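# Seat three sleeves on separate pins, band down

## Task

Three sleeves will be delivered. Place each sleeve on a different pin with its coloured band at the bottom, then press it down until it rests on the table. A sleeve that lands on a pin's rim and slides down from there may not count.

## Robot and tools

Robot: two Doosan M1013 arms, left_arm and right_arm, each ending in a two-finger parallel gripper with a 50 mm maximum opening. The scene frame has its origin at table height, midway between the nominal bases, with +z up, +x out over the table and left_arm on the +y side. Actual bases: left_arm at (+0.092, +0.486, 0) m, right_arm at (-0.043, -0.470, 0) m, each turned slightly about z. Each arm reports hand poses, velocities and targets in its own base frame. Fixed cameras and the table use the scene frame. end_effector_position is the point between the finger pads; the fingertips extend 17.5 mm past it. Fingers point along the gripper's +z and close along its x. A camera block sticks out roughly 10 cm toward the gripper's -y and turns with it.

Row layout (shared by execute_actions and move): one flat list of 18 numbers covering both arms, each in [-1, 1]. Numbers 1-6 are left_arm dx, dy, dz, rx, ry, rz; 7-9 are left_gripper position, force_limit, speed; 10-18 repeat the same for right_arm and right_gripper. dx..rz are an offset, not a pose: they are measured from that arm's Hand target at the moment the action or move begins, along that arm's own base axes, and the rotation (rx, ry, rz, one rotation vector) turns about the Hand target position. Scale: 1.0 equals 0.6 m or 180 degrees. Sending the same offset twice moves the arm twice. Six zeros re-request the current Hand target. Gripper numbers are absolute commands: position +1 fully open, about -0.65 pads touching, -1 to grip (closes until blocked); force_limit -1/0/+1 is about 20/102/185 N per pad; speed -1/0/+1 is 20/85/150 mm/s. To leave a gripper alone, resend its last three numbers, since 0 is itself a command.

execute_actions(actions, cameras): actions is a list of actions; each action is up to 15 rows, one per 1/30 s step, and a short action repeats its final row. Every row in an action counts from the action's start pose. An empty list returns images from all cameras. cameras picks views by name: cam_high, cam_low, cam_left_wrist, cam_right_wrist, or ["all"].

move(target, speed, blend, stop_force, zero, blocking, cameras): drives each gripper in a straight line to its offset target. target is one 18-number row or a list of up to 15 rows, all counted from the same starting Hand targets. speed is in m/s (0.002 to 2, default 0.25). blend in metres rounds corners of a list. stop_force (10 to 80 N, shared by both arms) ends an arm's path once its estimated push against its direction of travel exceeds that value; use it only slowly and with small values, never for turning grippers, and omit it when backing away from a contact. zero (default true) re-zeroes the force estimate first. blocking=false returns early and cannot be combined with stop_force. Paths ignore obstacles and the other arm, and do not pass close to an arm's own base.

wait(seconds 0 to 10), stop (brakes a running move), zoom_image(camera, region [x0,y0,x1,y1] pixels, up to 504x504), show_instructions (reference images), clear_fault(arm), read_manual(section), finished_scene(scene: current scene number) complete the set.

Results: each arm's Joint positions, Joint torques, External joint torques, Flange force (gripper axes, includes held weight and noise), end_effector_position and quat_wxyz in its base frame, and Hand target, the last commanded pose after clipping, which the next offset starts from. The controller clips each step to 70 mm and 16 degrees from the measured pose, so an arm may stop short; send the missing amount again. object_status: 0 moving, 1 blocked while opening, 2 blocked while closing (a grip), 3 reached command or pads met. Opening in mm is about (250 - position_measured) x 0.202. The move line reports how it ended: done, off_target, moving, held or fault, and limits such as paced or held.

Cautions: an arm stops with a torque fault at its joint load limits (waist and shoulder 302, elbow 142, wrist joints 40 N m) or a force fault at 144 N of outside force; clear it with clear_fault, and release any grip that pins the arm first. Arms are stiff, so a target even slightly beyond a solid contact can fault. Keep the arms from pressing or gripping each other. Avoid dropping sleeves from height, releasing them while moving, or knocking anything off the table. Long stretched or loaded holds heat motors and can lock an arm for a while. Loose items may get nudged by outside pushes.

Each tool is called after "Request:" in YAML: its name, and indented under it one key for each argument.

Reference images:

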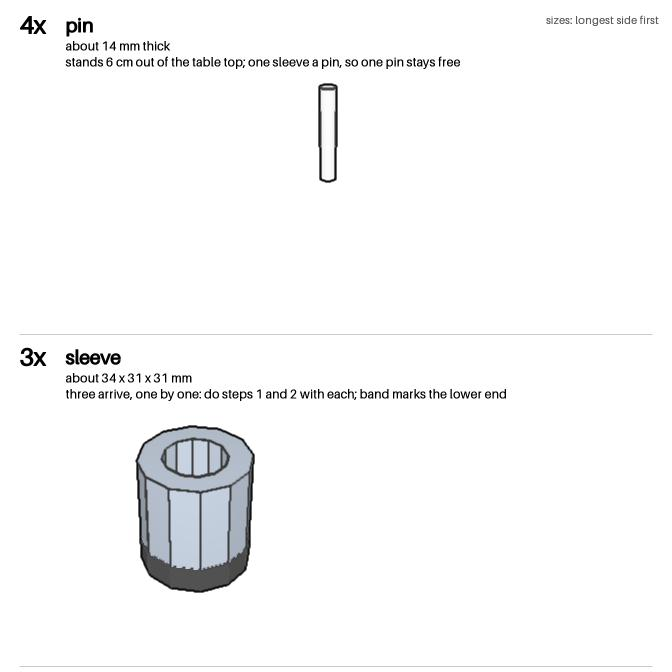

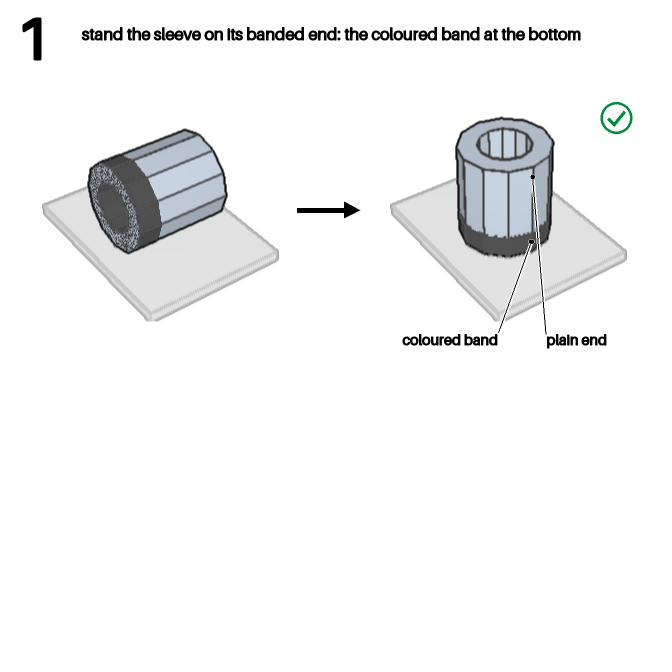

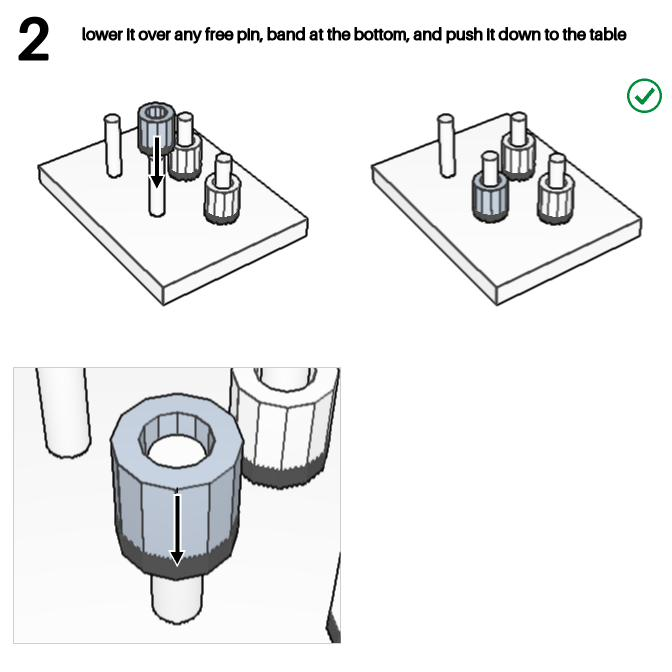

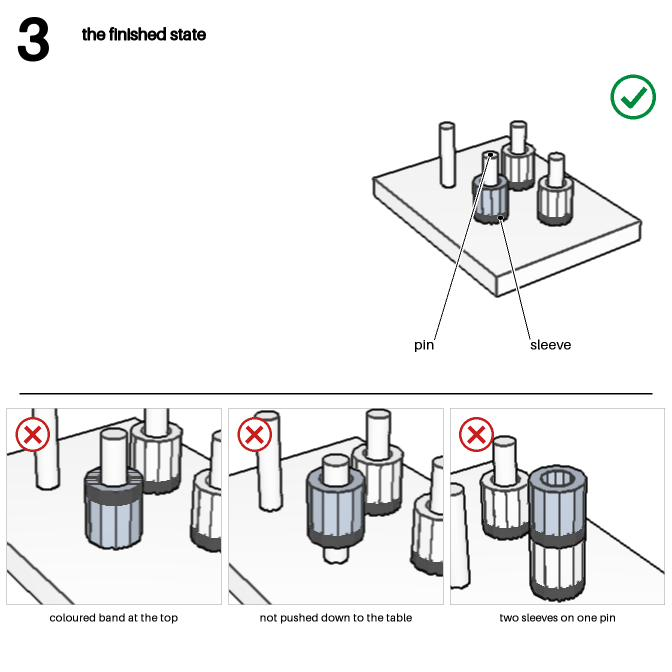

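## Session

Request:
execute_actions:
  actions: []

Scene clock: 0.00 s.
left_arm: end_effector_position=(+1.0348, +0.1282, +0.2120) position_measured=3 object_status=3 end_effector_quat_wxyz=(+0.376, -0.247, +0.693, +0.563) | right_arm: end_effector_position=(+1.1521, -0.2529, +0.1744) position_measured=3 object_status=3 end_effector_quat_wxyz=(+0.595, -0.406, +0.636, -0.278)
Joint positions: left_arm=[-0.192 0.928 1.184 1.527 1.481 -3.039] | right_arm=[-0.361 0.862 1.365 2.308 0.683 1.199]
Joint velocities: within noise
Joint torques (N m): no reading
External joint torques (N m): no reading
Flange force (N): no reading
Hand target: left_arm +1.0348, +0.1282, +0.2120; +0.376, -0.247, +0.693, +0.563 | right_arm +1.1521, -0.2529, +0.1744; +0.595, -0.406, +0.636, -0.278
Tool commands: left_gripper/position=+1.0 left_gripper/force_limit=+1.0 left_gripper/speed=+1.0 right_gripper/position=+1.0 right_gripper/force_limit=+1.0 right_gripper/speed=+1.0

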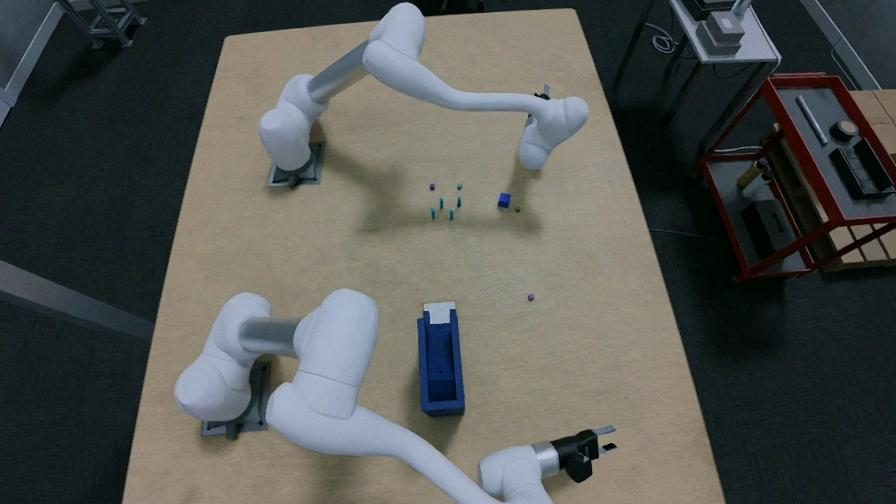

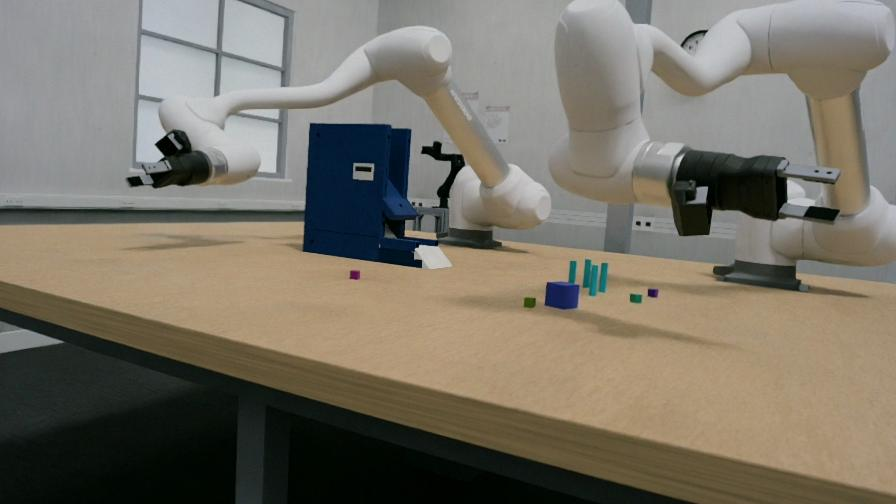

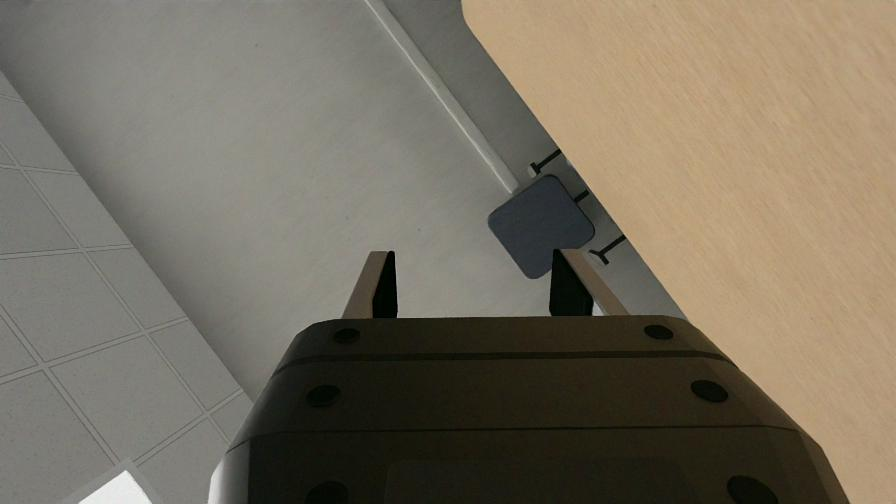

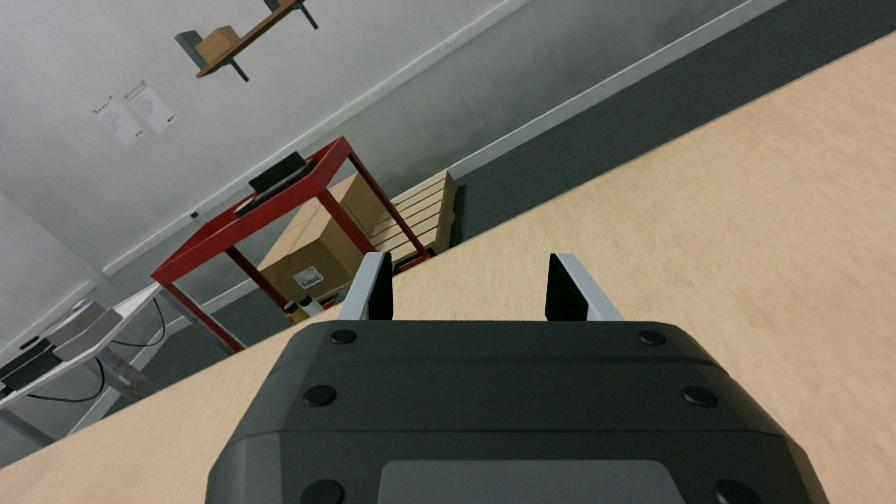

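Request:
zoom_image:
  camera: "cam_high"
  region: [380, 160, 580, 272]

Request:
zoom_image:
  camera: "cam_high"
  region: [360, 280, 560, 430]

Request:
zoom_image:
  camera: "cam_low"
  region: [480, 200, 720, 335]

Request:
zoom_image:
  camera: "cam_low"
  region: [280, 100, 520, 300]

Scaled by 2.520 from the camera's 896x504 image, which has a finer 1280x720 frame.

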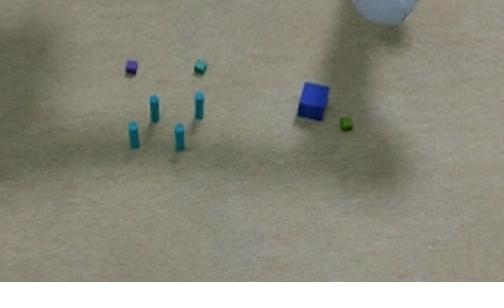

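Scaled by 2.520 from the camera's 896x504 image, which has a finer 1280x720 frame.

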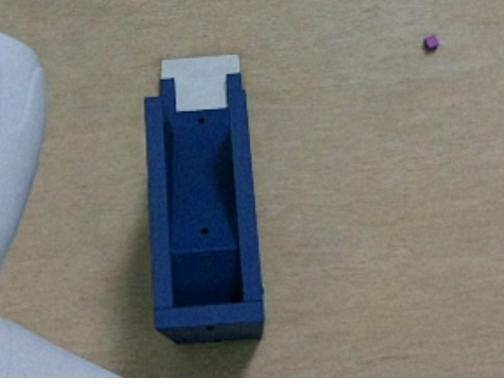

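Scaled by 2.100 from the camera's 896x504 image, which has a finer 1280x720 frame.

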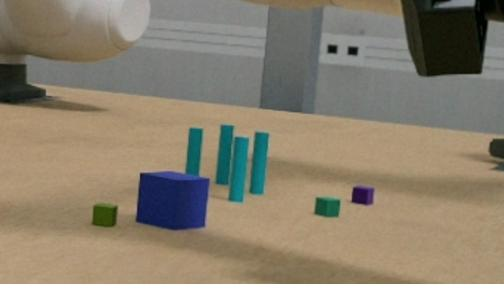

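Scaled by 2.100 from the camera's 896x504 image, which has a finer 1280x720 frame.

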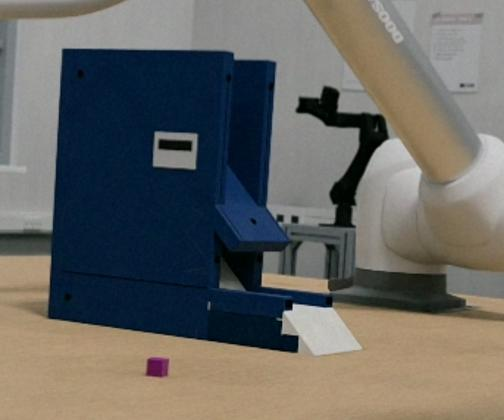

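Request:
move:
  target: [-0.5, -0.667, 0.333, -0.4775, -0.0949, 0.2267, 1, -0.7, 0, 0, 0, 0, 0, 0, 0, 1, 1, 1]
  speed: 0.6
  cameras: ["cam_high", "cam_left_wrist", "cam_low"]

Scene clock: 110.90 s.
left_arm: end_effector_position=(+0.7348, -0.2720, +0.4118) position_measured=3 object_status=3 end_effector_quat_wxyz=(+0.000, +0.707, -0.707, +0.000) | right_arm: end_effector_position=(+1.1521, -0.2529, +0.1744) position_measured=3 object_status=3 end_effector_quat_wxyz=(+0.595, -0.406, +0.636, -0.278)
Joint positions: left_arm=[-0.398 0.37 1.251 0 1.52 -3.54] | right_arm=[-0.361 0.862 1.365 2.308 0.683 1.199]
Joint torques (N m): left_arm=[1.08 -88.19 -43.18 4.28 -0.54 -0.56] | right_arm=[2.02 -121.6 -39.05 -1.3 2.42 -0.31]
External joint torques (N m): left_arm=[-0.6 5.01 -1.13 0.18 0.46 0.56] | right_arm=[-2.07 0.18 -0.78 0.07 0.05 0.27]
Flange force (N): left_arm=[4.1 -10.8 -2.3] | right_arm=[2.6 -2.1 1.2]
Hand target: left_arm +0.7348, -0.2720, +0.4118; +0.000, +0.707, -0.707, +0.000 | right_arm +1.1521, -0.2529, +0.1744; +0.595, -0.406, +0.636, -0.278
Off the commanded pose: left_arm 0.000 m, 0 deg | right_arm 0.000 m, 0 deg.
move: done
camera_calibration:
cam_left_wrist: T_world_to_cam=[[-0.00236735, -0.999748, 0.0223336, -0.273226], [-0.936018, 0.0100756, 0.351807, 0.563187], [-0.351944, -0.0200718, -0.935806, 0.770066], [0, 0, 0, 1]] pos_world=[0.797527, -0.263375, 0.528601]
Images, in order (width x height): cam_high 896x504, cam_low 896x504, cam_left_wrist 896x504.

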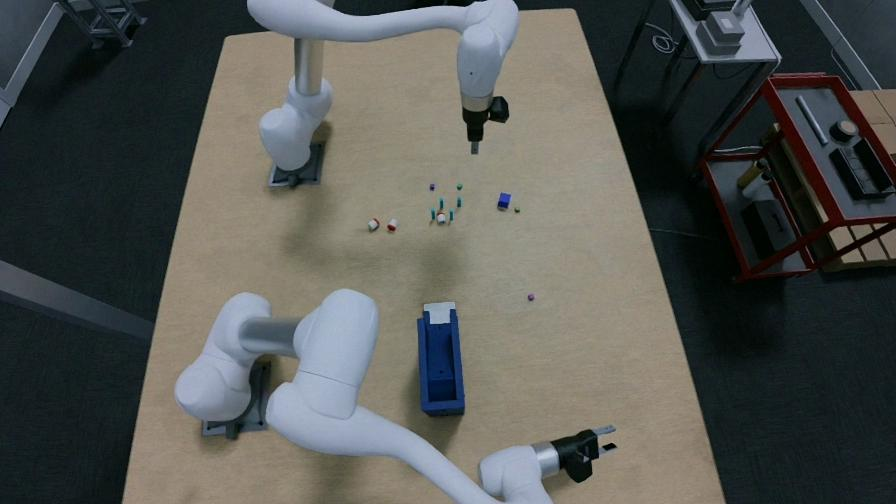

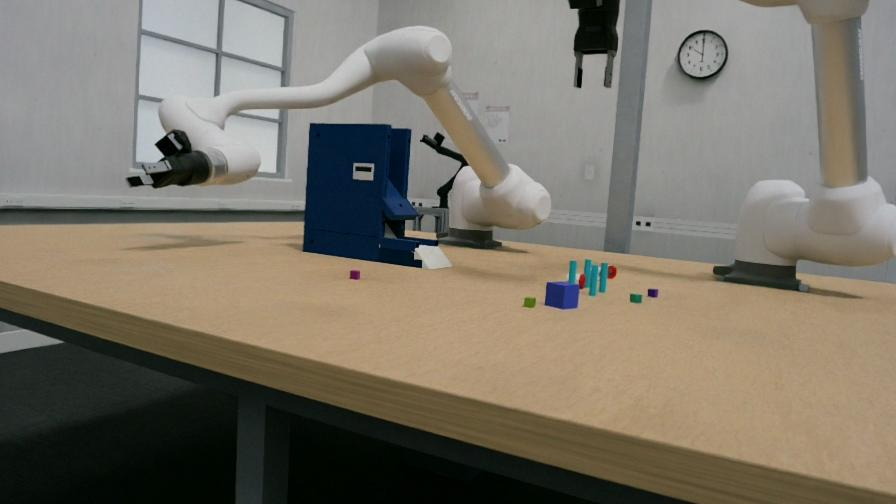

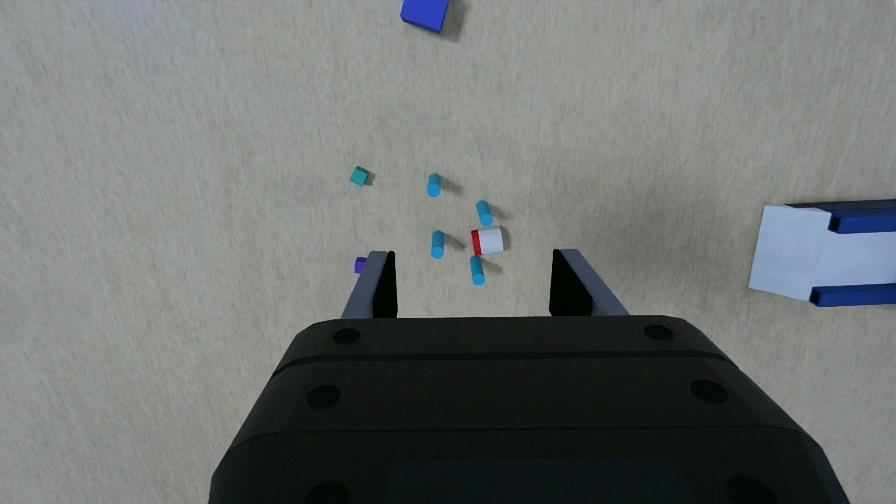

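Request:
zoom_image:
  camera: "cam_left_wrist"
  region: [340, 140, 592, 320]

Request:
zoom_image:
  camera: "cam_high"
  region: [350, 160, 530, 262]

Request:
zoom_image:
  camera: "cam_low"
  region: [500, 230, 680, 330]

Scaled by 2.000 from the camera's 896x504 image, which has a finer 1280x720 frame.

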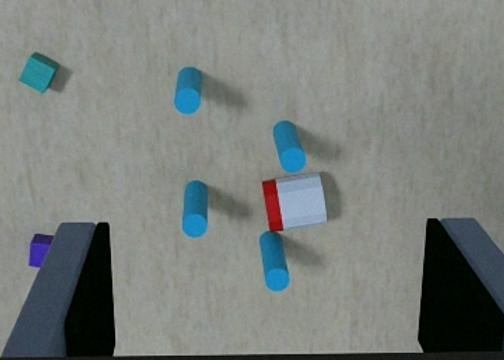

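Scaled by 2.800 from the camera's 896x504 image, which has a finer 1280x720 frame.

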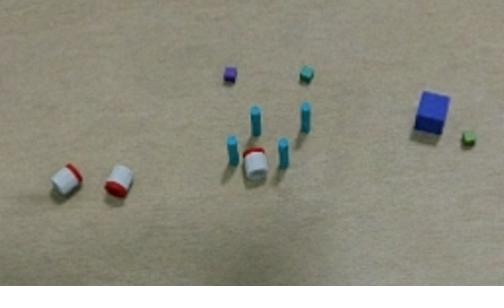

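Scaled by 2.800 from the camera's 896x504 image, which has a finer 1280x720 frame.

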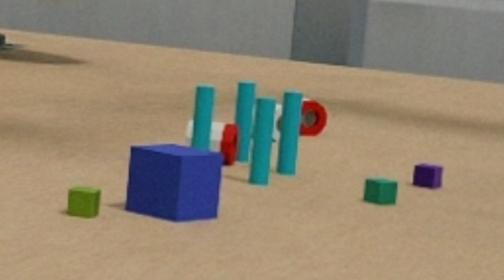

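Request:
move:
  target: [-0.2247, -0.2133, -0.4863, 0, 0, 0, 1, -0.7, 0, 0, 0, 0, 0, 0, 0, 1, 1, 1]
  speed: 0.4
  cameras: ["cam_left_wrist"]

Request:
move:
  target: [0, 0, -0.1833, 0, 0, 0, 1, -0.7, 0, 0, 0, 0, 0, 0, 0, 1, 1, 1]
  speed: 0.02
  stop_force: 12
  cameras: ["cam_left_wrist"]

Scene clock: 207.43 s.
left_arm: end_effector_position=(+0.6000, -0.4000, +0.1201) position_measured=3 object_status=3 end_effector_quat_wxyz=(+0.000, +0.707, -0.707, +0.000) | right_arm: end_effector_position=(+1.1521, -0.2529, +0.1744) position_measured=3 object_status=3 end_effector_quat_wxyz=(+0.595, -0.406, +0.636, -0.278)
Joint positions: left_arm=[-0.636 0.421 1.733 0 0.987 -3.777] | right_arm=[-0.361 0.862 1.365 2.308 0.683 1.199]
Joint torques (N m): left_arm=[0.82 -85.15 -35.87 3.53 -0.45 -0.46] | right_arm=[2.1 -121.34 -38.96 -1.32 2.45 -0.39]
External joint torques (N m): left_arm=[-1.04 4.44 -1.05 0.17 0.38 0.46] | right_arm=[-2.13 0.12 -0.72 0.1 0.02 0.35]
Flange force (N): left_arm=[5.4 -6.6 2.6] | right_arm=[2.5 -2.2 1.0]
Hand target: left_arm +0.6000, -0.4000, +0.1200; +0.000, +0.707, -0.707, +0.000 | right_arm +1.1521, -0.2529, +0.1744; +0.595, -0.406, +0.636, -0.278
Off the commanded pose: left_arm 0.000 m, 0 deg | right_arm 0.000 m, 0 deg.
move: done
camera_calibration:
cam_left_wrist: T_world_to_cam=[[-0.00224206, -0.999747, 0.0223922, -0.395094], [-0.936065, 0.00997628, 0.351687, 0.540944], [-0.351821, -0.020172, -0.93585, 0.446971], [0, 0, 0, 1]] pos_world=[0.662727, -0.391375, 0.236902]
Images, in order (width x height): cam_left_wrist 896x504.

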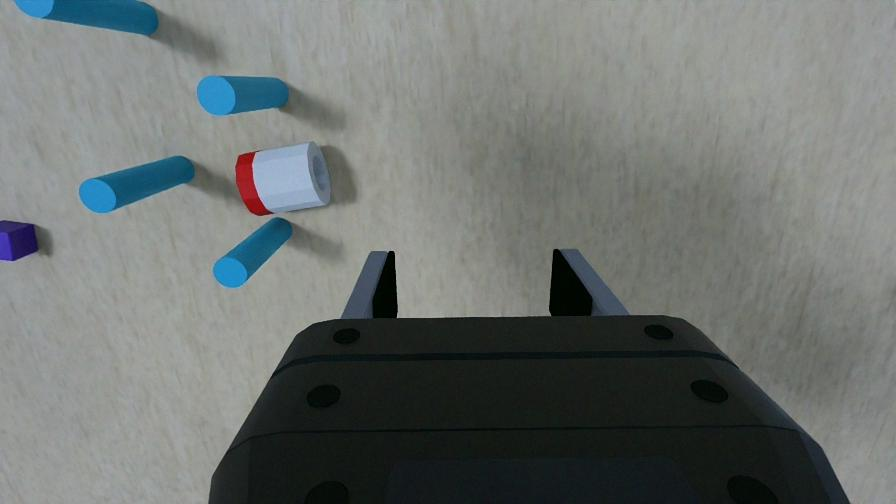

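Scene clock: 213.17 s.
left_arm: end_effector_position=(+0.6000, -0.4001, +0.0180) position_measured=3 object_status=3 end_effector_quat_wxyz=(+0.000, +0.707, -0.707, +0.000) | right_arm: end_effector_position=(+1.1521, -0.2529, +0.1744) position_measured=3 object_status=3 end_effector_quat_wxyz=(+0.595, -0.406, +0.636, -0.278)
Joint positions: left_arm=[-0.636 0.525 1.795 0 0.821 -3.777] | right_arm=[-0.361 0.862 1.365 2.308 0.683 1.199]
Joint torques (N m): left_arm=[-1.16 -55.01 -19.09 2.76 -3.55 -0.49] | right_arm=[1.85 -121.47 -39.01 -1.32 2.44 -0.38]
External joint torques (N m): left_arm=[1.71 -31.34 -13.45 0.52 3.48 0.49] | right_arm=[-1.84 0.05 -0.82 0.09 0.03 0.34]
Flange force (N): left_arm=[-5.8 3.3 -47.0] | right_arm=[2.3 -2.2 1.3]
Hand target: left_arm +0.6000, -0.4001, +0.0180; +0.000, +0.707, -0.707, +0.000 (not the last commanded pose) | right_arm +1.1521, -0.2529, +0.1744; +0.595, -0.406, +0.636, -0.278
Off the commanded pose: left_arm 0.008 m, 0 deg | right_arm 0.000 m, 0 deg.
move: contact (left_arm)
camera_calibration:
cam_left_wrist: T_world_to_cam=[[-0.00233903, -0.999746, 0.0224265, -0.392748], [-0.93613, 0.0100753, 0.351511, 0.576957], [-0.351647, -0.0201719, -0.935915, 0.351314], [0, 0, 0, 1]] pos_world=[0.662727, -0.391375, 0.134802]
Images, in order (width x height): cam_left_wrist 896x504.

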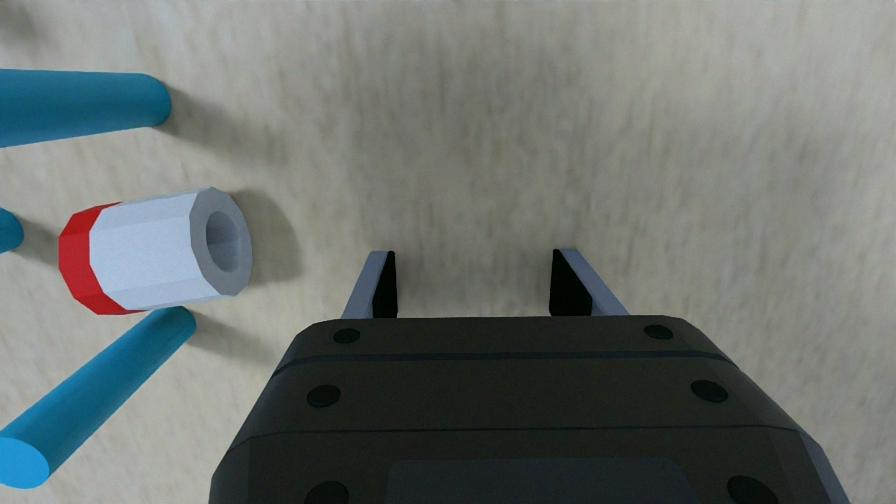

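Request:
move:
  target:
    - [0.0467, -0.0333, 0.3033, 0.17889, 0.20469, -0.43183, 0.74, -0.7, 0, 0, 0, 0, 0, 0, 0, 1, 1, 1]
    - [0.0475, 0.0152, 0.105, 0.17889, 0.20469, -0.43183, 0.74, -0.7, 0, 0, 0, 0, 0, 0, 0, 1, 1, 1]
  speed: [0.4, 0.25]
  blend: [0.03, 0]
  cameras: ["cam_left_wrist", "cam_low"]

Scene clock: 275.67 s.
left_arm: end_effector_position=(+0.6285, -0.3910, +0.0811) position_measured=42 object_status=3 end_effector_quat_wxyz=(-0.026, -0.062, +0.922, +0.382) | right_arm: end_effector_position=(+1.1521, -0.2529, +0.1744) position_measured=3 object_status=3 end_effector_quat_wxyz=(+0.595, -0.406, +0.636, -0.278)
Joint positions: left_arm=[-0.775 0.755 1.42 0.449 1.628 -2.611] | right_arm=[-0.361 0.862 1.365 2.308 0.683 1.199]
Joint torques (N m): left_arm=[1.05 -115.46 -34.83 4.18 1.19 -0.56] | right_arm=[1.75 -121.34 -39.11 -1.34 2.39 -0.36]
External joint torques (N m): left_arm=[-0.67 5.95 -1.08 0.17 0.64 0.56] | right_arm=[-1.7 -0.32 -0.88 0.11 0.1 0.32]
Flange force (N): left_arm=[-7.3 -9.4 -3.7] | right_arm=[1.9 -2.2 0.9]
Hand target: left_arm +0.6285, -0.3909, +0.0810; -0.026, -0.062, +0.922, +0.382 | right_arm +1.1521, -0.2529, +0.1744; +0.595, -0.406, +0.636, -0.278
Off the commanded pose: left_arm 0.000 m, 0 deg | right_arm 0.000 m, 0 deg.
move: done
camera_calibration:
cam_left_wrist: T_world_to_cam=[[-0.988847, -0.147906, 0.0174882, 0.568478], [-0.0453575, 0.410906, 0.910549, 0.132897], [-0.141862, 0.8996, -0.413031, 0.605923], [0, 0, 0, 1]] pos_world=[0.654123, -0.515616, 0.119315]
Images, in order (width x height): cam_low 896x504, cam_left_wrist 896x504.

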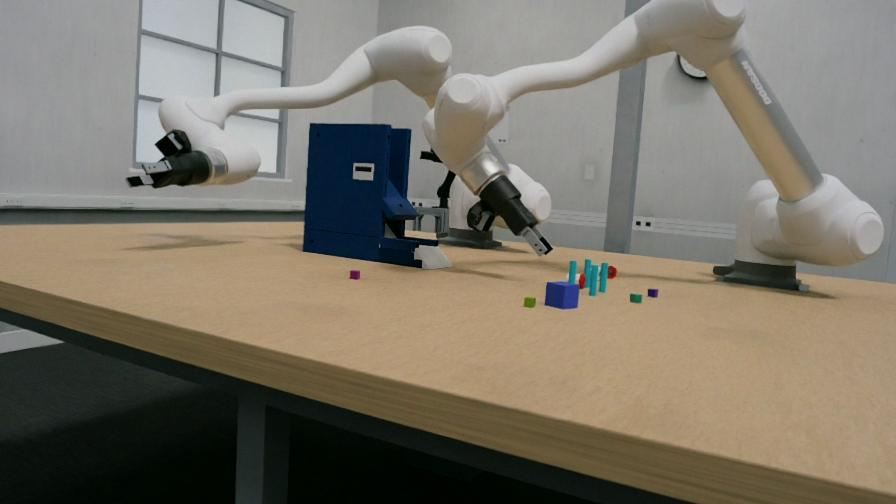

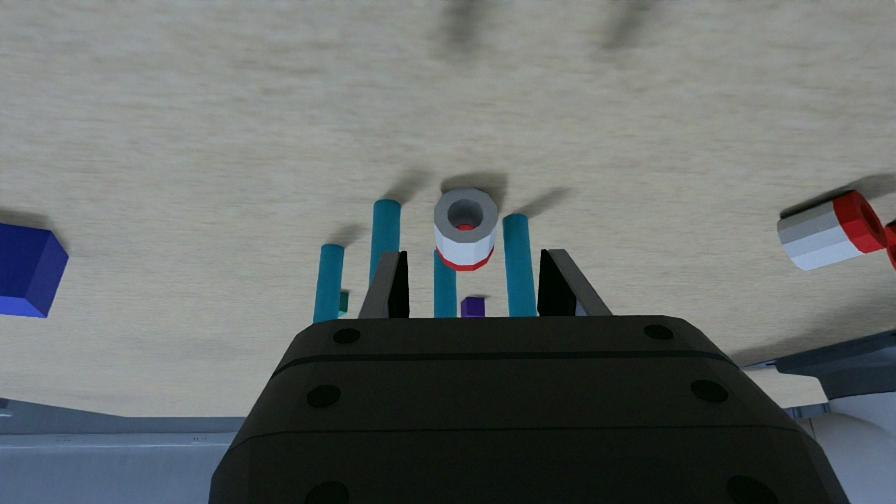

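Request:
move:
  target: [-0.0127, 0.0935, -0.0943, 0, 0, 0, 0.74, -0.7, 0, 0, 0, 0, 0, 0, 0, 1, 1, 1]
  speed: 0.1
  cameras: ["cam_left_wrist"]

Request:
move:
  target: [0, 0, 0, 0, 0, 0, -1, -0.7, -0.5, 0, 0, 0, 0, 0, 0, 1, 1, 1]
  speed: 0.1
  cameras: ["cam_left_wrist"]

Scene clock: 301.97 s.
left_arm: end_effector_position=(+0.6209, -0.3349, +0.0245) position_measured=42 object_status=3 end_effector_quat_wxyz=(-0.026, -0.062, +0.922, +0.382) | right_arm: end_effector_position=(+1.1521, -0.2529, +0.1744) position_measured=3 object_status=3 end_effector_quat_wxyz=(+0.595, -0.406, +0.636, -0.278)
Joint positions: left_arm=[-0.734 0.757 1.544 0.475 1.501 -2.638] | right_arm=[-0.361 0.862 1.365 2.308 0.683 1.199]
Joint torques (N m): left_arm=[0.75 -112.04 -31.57 3.83 1.35 -0.47] | right_arm=[2.1 -121.17 -38.97 -1.34 2.42 -0.35]
External joint torques (N m): left_arm=[-1.19 5.62 -1.26 0.13 0.5 0.47] | right_arm=[-2.01 -0.38 -0.94 0.1 0.07 0.31]
Flange force (N): left_arm=[-6.3 -9.5 -2.6] | right_arm=[2.1 -2.5 0.9]
Hand target: left_arm +0.6209, -0.3348, +0.0244; -0.026, -0.062, +0.922, +0.382 | right_arm +1.1521, -0.2529, +0.1744; +0.595, -0.406, +0.636, -0.278
Off the commanded pose: left_arm 0.000 m, 0 deg | right_arm 0.000 m, 0 deg.
move: done
camera_calibration:
cam_left_wrist: T_world_to_cam=[[-0.988851, -0.147866, 0.0175771, 0.570167], [-0.0452605, 0.410919, 0.910548, 0.160976], [-0.141861, 0.899601, -0.41303, 0.530986], [0, 0, 0, 1]] pos_world=[0.646422, -0.459516, 0.0627147]
Images, in order (width x height): cam_left_wrist 896x504.

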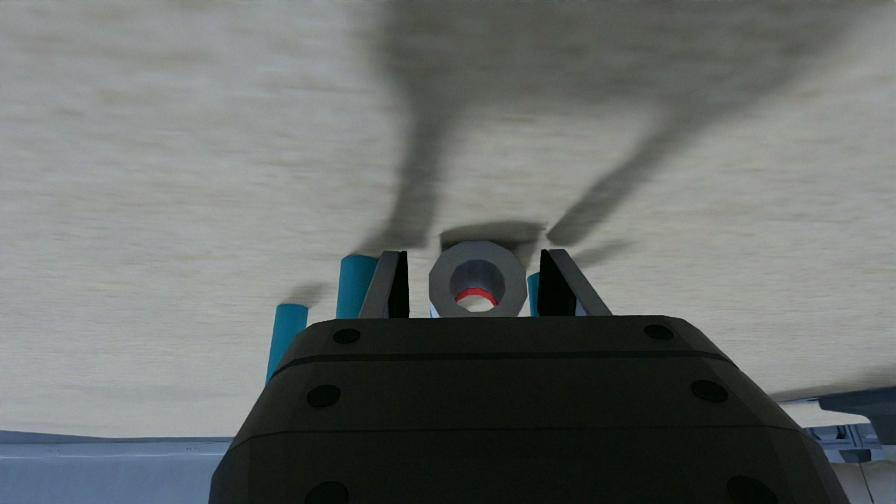

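Scene clock: 302.47 s.
left_arm: end_effector_position=(+0.6209, -0.3348, +0.0244) position_measured=105 object_status=2 end_effector_quat_wxyz=(-0.026, -0.062, +0.922, +0.382) | right_arm: end_effector_position=(+1.1521, -0.2529, +0.1744) position_measured=3 object_status=3 end_effector_quat_wxyz=(+0.595, -0.406, +0.636, -0.278)
Joint positions: left_arm=[-0.734 0.757 1.544 0.475 1.501 -2.638] | right_arm=[-0.361 0.862 1.365 2.308 0.683 1.199]
Joint torques (N m): left_arm=[0.43 -111.53 -31.62 3.75 1.19 -0.49] | right_arm=[1.89 -121.53 -39.06 -1.34 2.43 -0.37]
External joint torques (N m): left_arm=[-0.53 5.54 -0.79 0.17 0.67 0.49] | right_arm=[-1.84 0.15 -0.73 0.1 0.04 0.33]
Flange force (N): left_arm=[-6.2 -8.5 -1.8] | right_arm=[2.3 -2.0 1.2]
Hand target: left_arm +0.6209, -0.3348, +0.0244; -0.026, -0.062, +0.922, +0.382 | right_arm +1.1521, -0.2529, +0.1744; +0.595, -0.406, +0.636, -0.278
Off the commanded pose: left_arm 0.000 m, 0 deg | right_arm 0.000 m, 0 deg.
move: done
camera_calibration:
cam_left_wrist: T_world_to_cam=[[-0.988851, -0.147866, 0.0175771, 0.570182], [-0.0452605, 0.410919, 0.910548, 0.160935], [-0.141861, 0.899601, -0.41303, 0.530896], [0, 0, 0, 1]] pos_world=[0.646422, -0.459416, 0.0627147]
Images, in order (width x height): cam_left_wrist 896x504.

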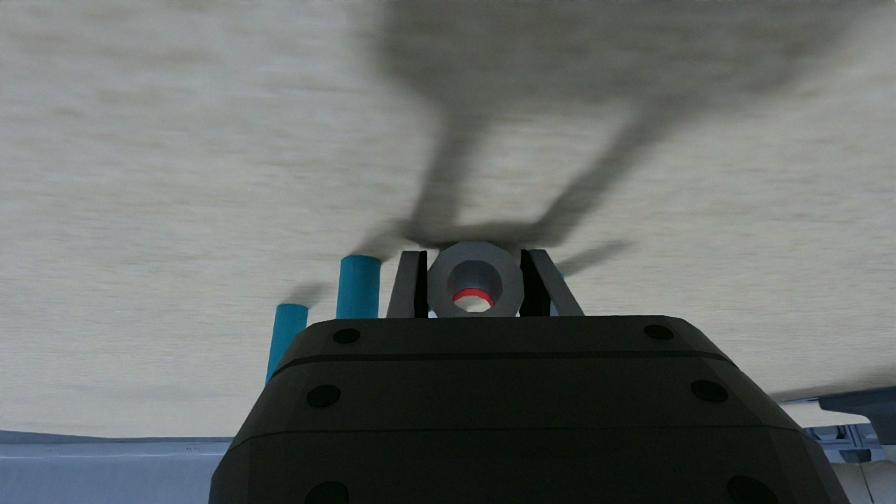

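Request:
move:
  target:
    - [0, 0, 0.2, 0, 0, 0, -1, -0.7, -0.5, 0, 0, 0, 0, 0, 0, 1, 1, 1]
    - [-0.0348, -0.1753, 0.226, -0.18976, -0.56223, 0.53172, -1, -0.7, -0.5, 0, 0, 0, 0, 0, 0, 1, 1, 1]
    - [-0.0348, -0.1753, 0.0677, -0.18976, -0.56223, 0.53172, -1, -0.7, -0.5, 0, 0, 0, 0, 0, 0, 1, 1, 1]
  speed: [0.2, 0.5, 0.2]
  blend: [0.02, 0.02, 0]
  cameras: ["cam_left_wrist", "cam_low", "cam_high"]

Scene clock: 341.67 s.
left_arm: end_effector_position=(+0.6000, -0.4401, +0.0651) position_measured=105 object_status=2 end_effector_quat_wxyz=(-0.354, +0.853, -0.354, +0.147) | right_arm: end_effector_position=(+1.1521, -0.2529, +0.1744) position_measured=3 object_status=3 end_effector_quat_wxyz=(+0.595, -0.406, +0.636, -0.278)
Joint positions: left_arm=[-0.957 0.592 1.767 0.874 1.141 -5.414] | right_arm=[-0.361 0.862 1.365 2.308 0.683 1.199]
Joint torques (N m): left_arm=[1.08 -99.05 -32.05 3.38 1.02 -0.43] | right_arm=[2.06 -121.61 -39.02 -1.32 2.44 -0.37]
External joint torques (N m): left_arm=[-1.03 5.82 -1.2 0.17 0.41 0.43] | right_arm=[-2.14 0.37 -0.67 0.1 0.03 0.34]
Flange force (N): left_arm=[9.6 5.7 2.1] | right_arm=[2.7 -2.0 1.2]
Hand target: left_arm +0.6000, -0.4400, +0.0651; -0.354, +0.853, -0.354, +0.147 | right_arm +1.1521, -0.2529, +0.1744; +0.595, -0.406, +0.636, -0.278
Off the commanded pose: left_arm 0.000 m, 0 deg | right_arm 0.000 m, 0 deg.
move: done
camera_calibration:
cam_left_wrist: T_world_to_cam=[[0.694451, -0.7194, 0.0141598, -0.72801], [-0.651068, -0.636624, -0.413304, 0.154982], [0.306345, 0.2778, -0.910483, 0.129216], [0, 0, 0, 1]] pos_world=[0.566886, -0.460962, 0.192012]
Images, in order (width x height): cam_high 896x504, cam_low 896x504, cam_left_wrist 896x504.

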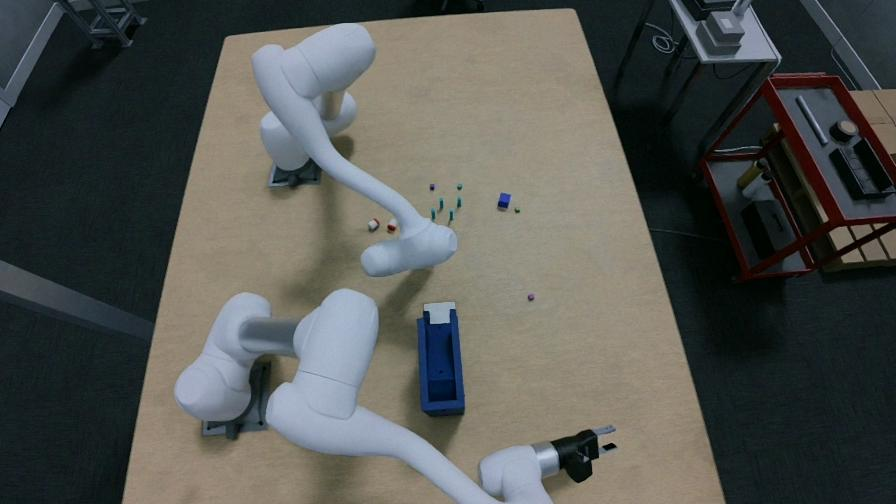

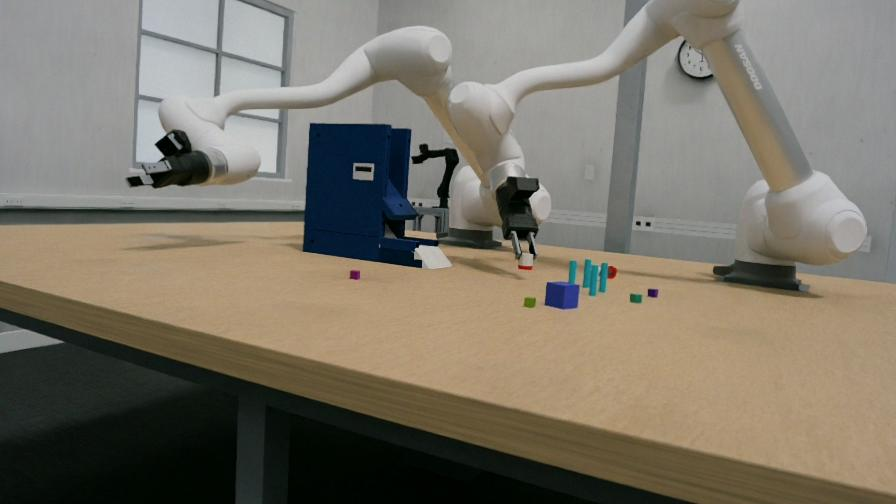

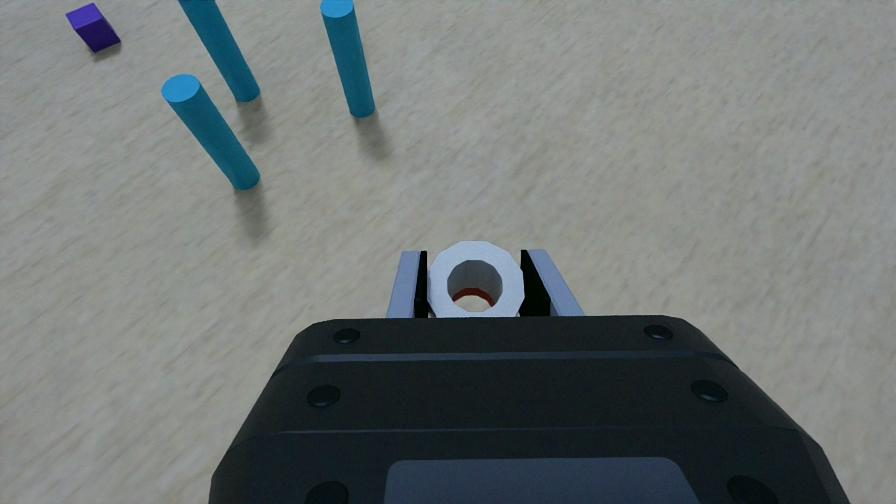

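Request:
move:
  target: [0, 0, -0.0667, 0, 0, 0, -1, -0.7, -0.5, 0, 0, 0, 0, 0, 0, 1, 1, 1]
  speed: 0.02
  stop_force: 10
  cameras: ["cam_left_wrist", "cam_low"]

Scene clock: 346.90 s.
left_arm: end_effector_position=(+0.6001, -0.4400, +0.0401) position_measured=105 object_status=2 end_effector_quat_wxyz=(-0.354, +0.853, -0.354, +0.147) | right_arm: end_effector_position=(+1.1521, -0.2529, +0.1744) position_measured=3 object_status=3 end_effector_quat_wxyz=(+0.595, -0.406, +0.636, -0.278)
Joint positions: left_arm=[-0.957 0.622 1.775 0.888 1.117 -5.446] | right_arm=[-0.361 0.862 1.365 2.308 0.683 1.199]
Joint torques (N m): left_arm=[6.37 -78.61 -21 0.43 -2.57 -0.76] | right_arm=[2.09 -121.32 -39.02 -1.34 2.42 -0.35]
External joint torques (N m): left_arm=[-6.61 -16.07 -11.15 2.96 4.07 0.76] | right_arm=[-2.03 -0.23 -0.9 0.11 0.06 0.31]
Flange force (N): left_arm=[7.0 -10.9 -25.3] | right_arm=[2.3 -2.4 1.0]
Hand target: left_arm +0.6001, -0.4400, +0.0400; -0.354, +0.853, -0.354, +0.147 (not the last commanded pose) | right_arm +1.1521, -0.2529, +0.1744; +0.595, -0.406, +0.636, -0.278
Off the commanded pose: left_arm 0.015 m, 0 deg | right_arm 0.000 m, 0 deg.
move: contact (left_arm)
camera_calibration:
cam_left_wrist: T_world_to_cam=[[0.694404, -0.719443, 0.0142828, -0.727668], [-0.650981, -0.636535, -0.413577, 0.144645], [0.306637, 0.277892, -0.910357, 0.10622], [0, 0, 0, 1]] pos_world=[0.566886, -0.460962, 0.166913]
Images, in order (width x height): cam_low 896x504, cam_left_wrist 896x504.

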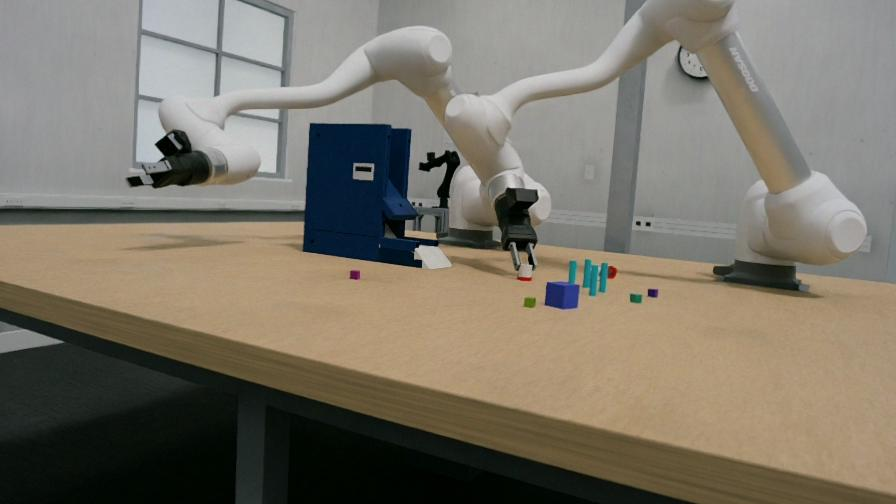

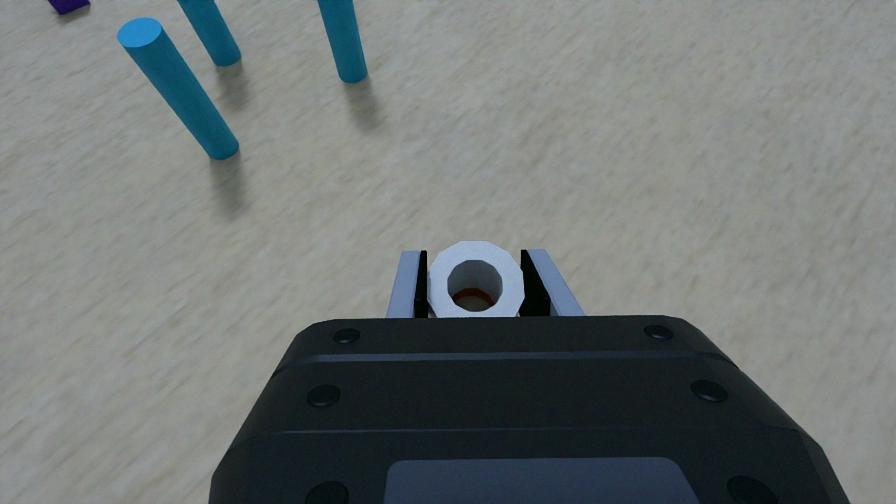

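Request:
move:
  target:
    - [0, 0, 0, 0, 0, 0, 1, -0.7, -0.5, 0, 0, 0, 0, 0, 0, 1, 1, 1]
    - [-0.0583, -0.0583, 0.0825, 0, 0, 0, 1, -0.7, -0.5, 0, 0, 0, 0, 0, 0, 1, 1, 1]
    - [0.0105, 0.0107, 0.1167, -0.17678, 0.17678, 0, 1, -0.7, -0.5, 0, 0, 0, 0, 0, 0, 1, 1, 1]
  speed: [0.1, 0.12, 0.3]
  blend: [0, 0.01, 0]
  cameras: ["cam_left_wrist", "cam_low"]

Scene clock: 374.30 s.
left_arm: end_effector_position=(+0.6064, -0.4336, +0.1101) position_measured=3 object_status=3 end_effector_quat_wxyz=(+0.000, +0.924, -0.383, +0.000) | right_arm: end_effector_position=(+1.1521, -0.2529, +0.1744) position_measured=3 object_status=3 end_effector_quat_wxyz=(+0.595, -0.406, +0.636, -0.278)
Joint positions: left_arm=[-0.667 0.463 1.688 0.001 0.989 -4.595] | right_arm=[-0.361 0.862 1.365 2.308 0.683 1.199]
Joint torques (N m): left_arm=[0.78 -90.55 -35.95 3.65 -0.42 -0.56] | right_arm=[2.11 -121.49 -39.05 -1.33 2.44 -0.37]
External joint torques (N m): left_arm=[-0.3 5.7 -0.9 0.1 0.41 0.56] | right_arm=[-2.05 0.07 -0.77 0.1 0.03 0.33]
Flange force (N): left_arm=[9.8 -2.0 3.8] | right_arm=[2.5 -2.2 1.1]
Hand target: left_arm +0.6064, -0.4336, +0.1101; +0.000, +0.924, -0.383, +0.000 | right_arm +1.1521, -0.2529, +0.1744; +0.595, -0.406, +0.636, -0.278
Off the commanded pose: left_arm 0.000 m, 0 deg | right_arm 0.000 m, 0 deg.
move: done
camera_calibration:
cam_left_wrist: T_world_to_cam=[[0.705198, -0.708652, 0.0225527, -0.731277], [-0.6692, -0.654755, 0.351379, 0.100734], [-0.234239, -0.262884, -0.935962, 0.262624], [0, 0, 0, 1]] pos_world=[0.644623, -0.383225, 0.226902]
Images, in order (width x height): cam_low 896x504, cam_left_wrist 896x504.

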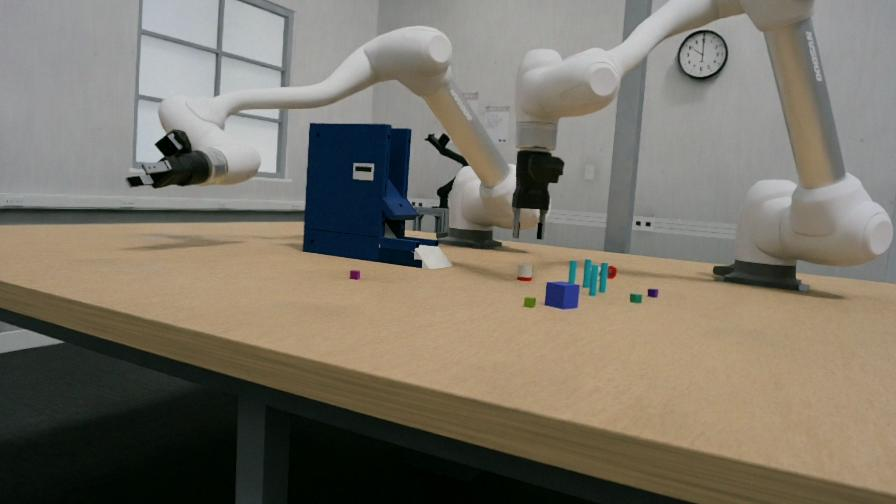

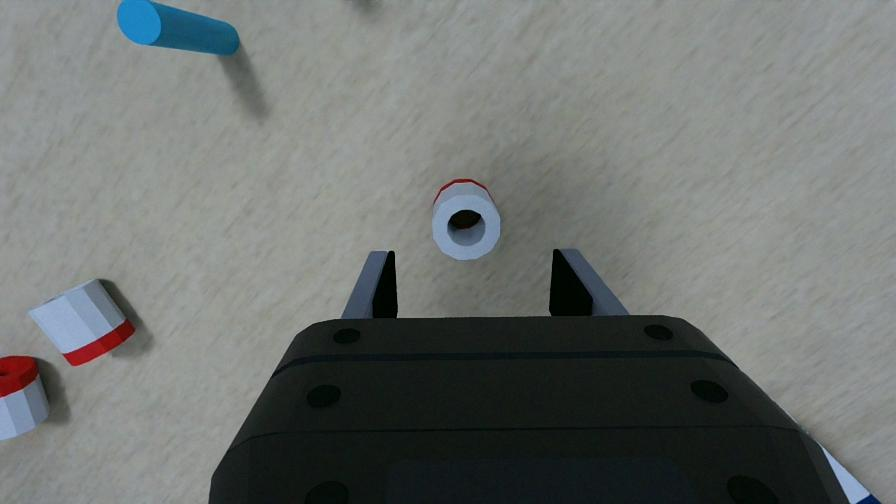

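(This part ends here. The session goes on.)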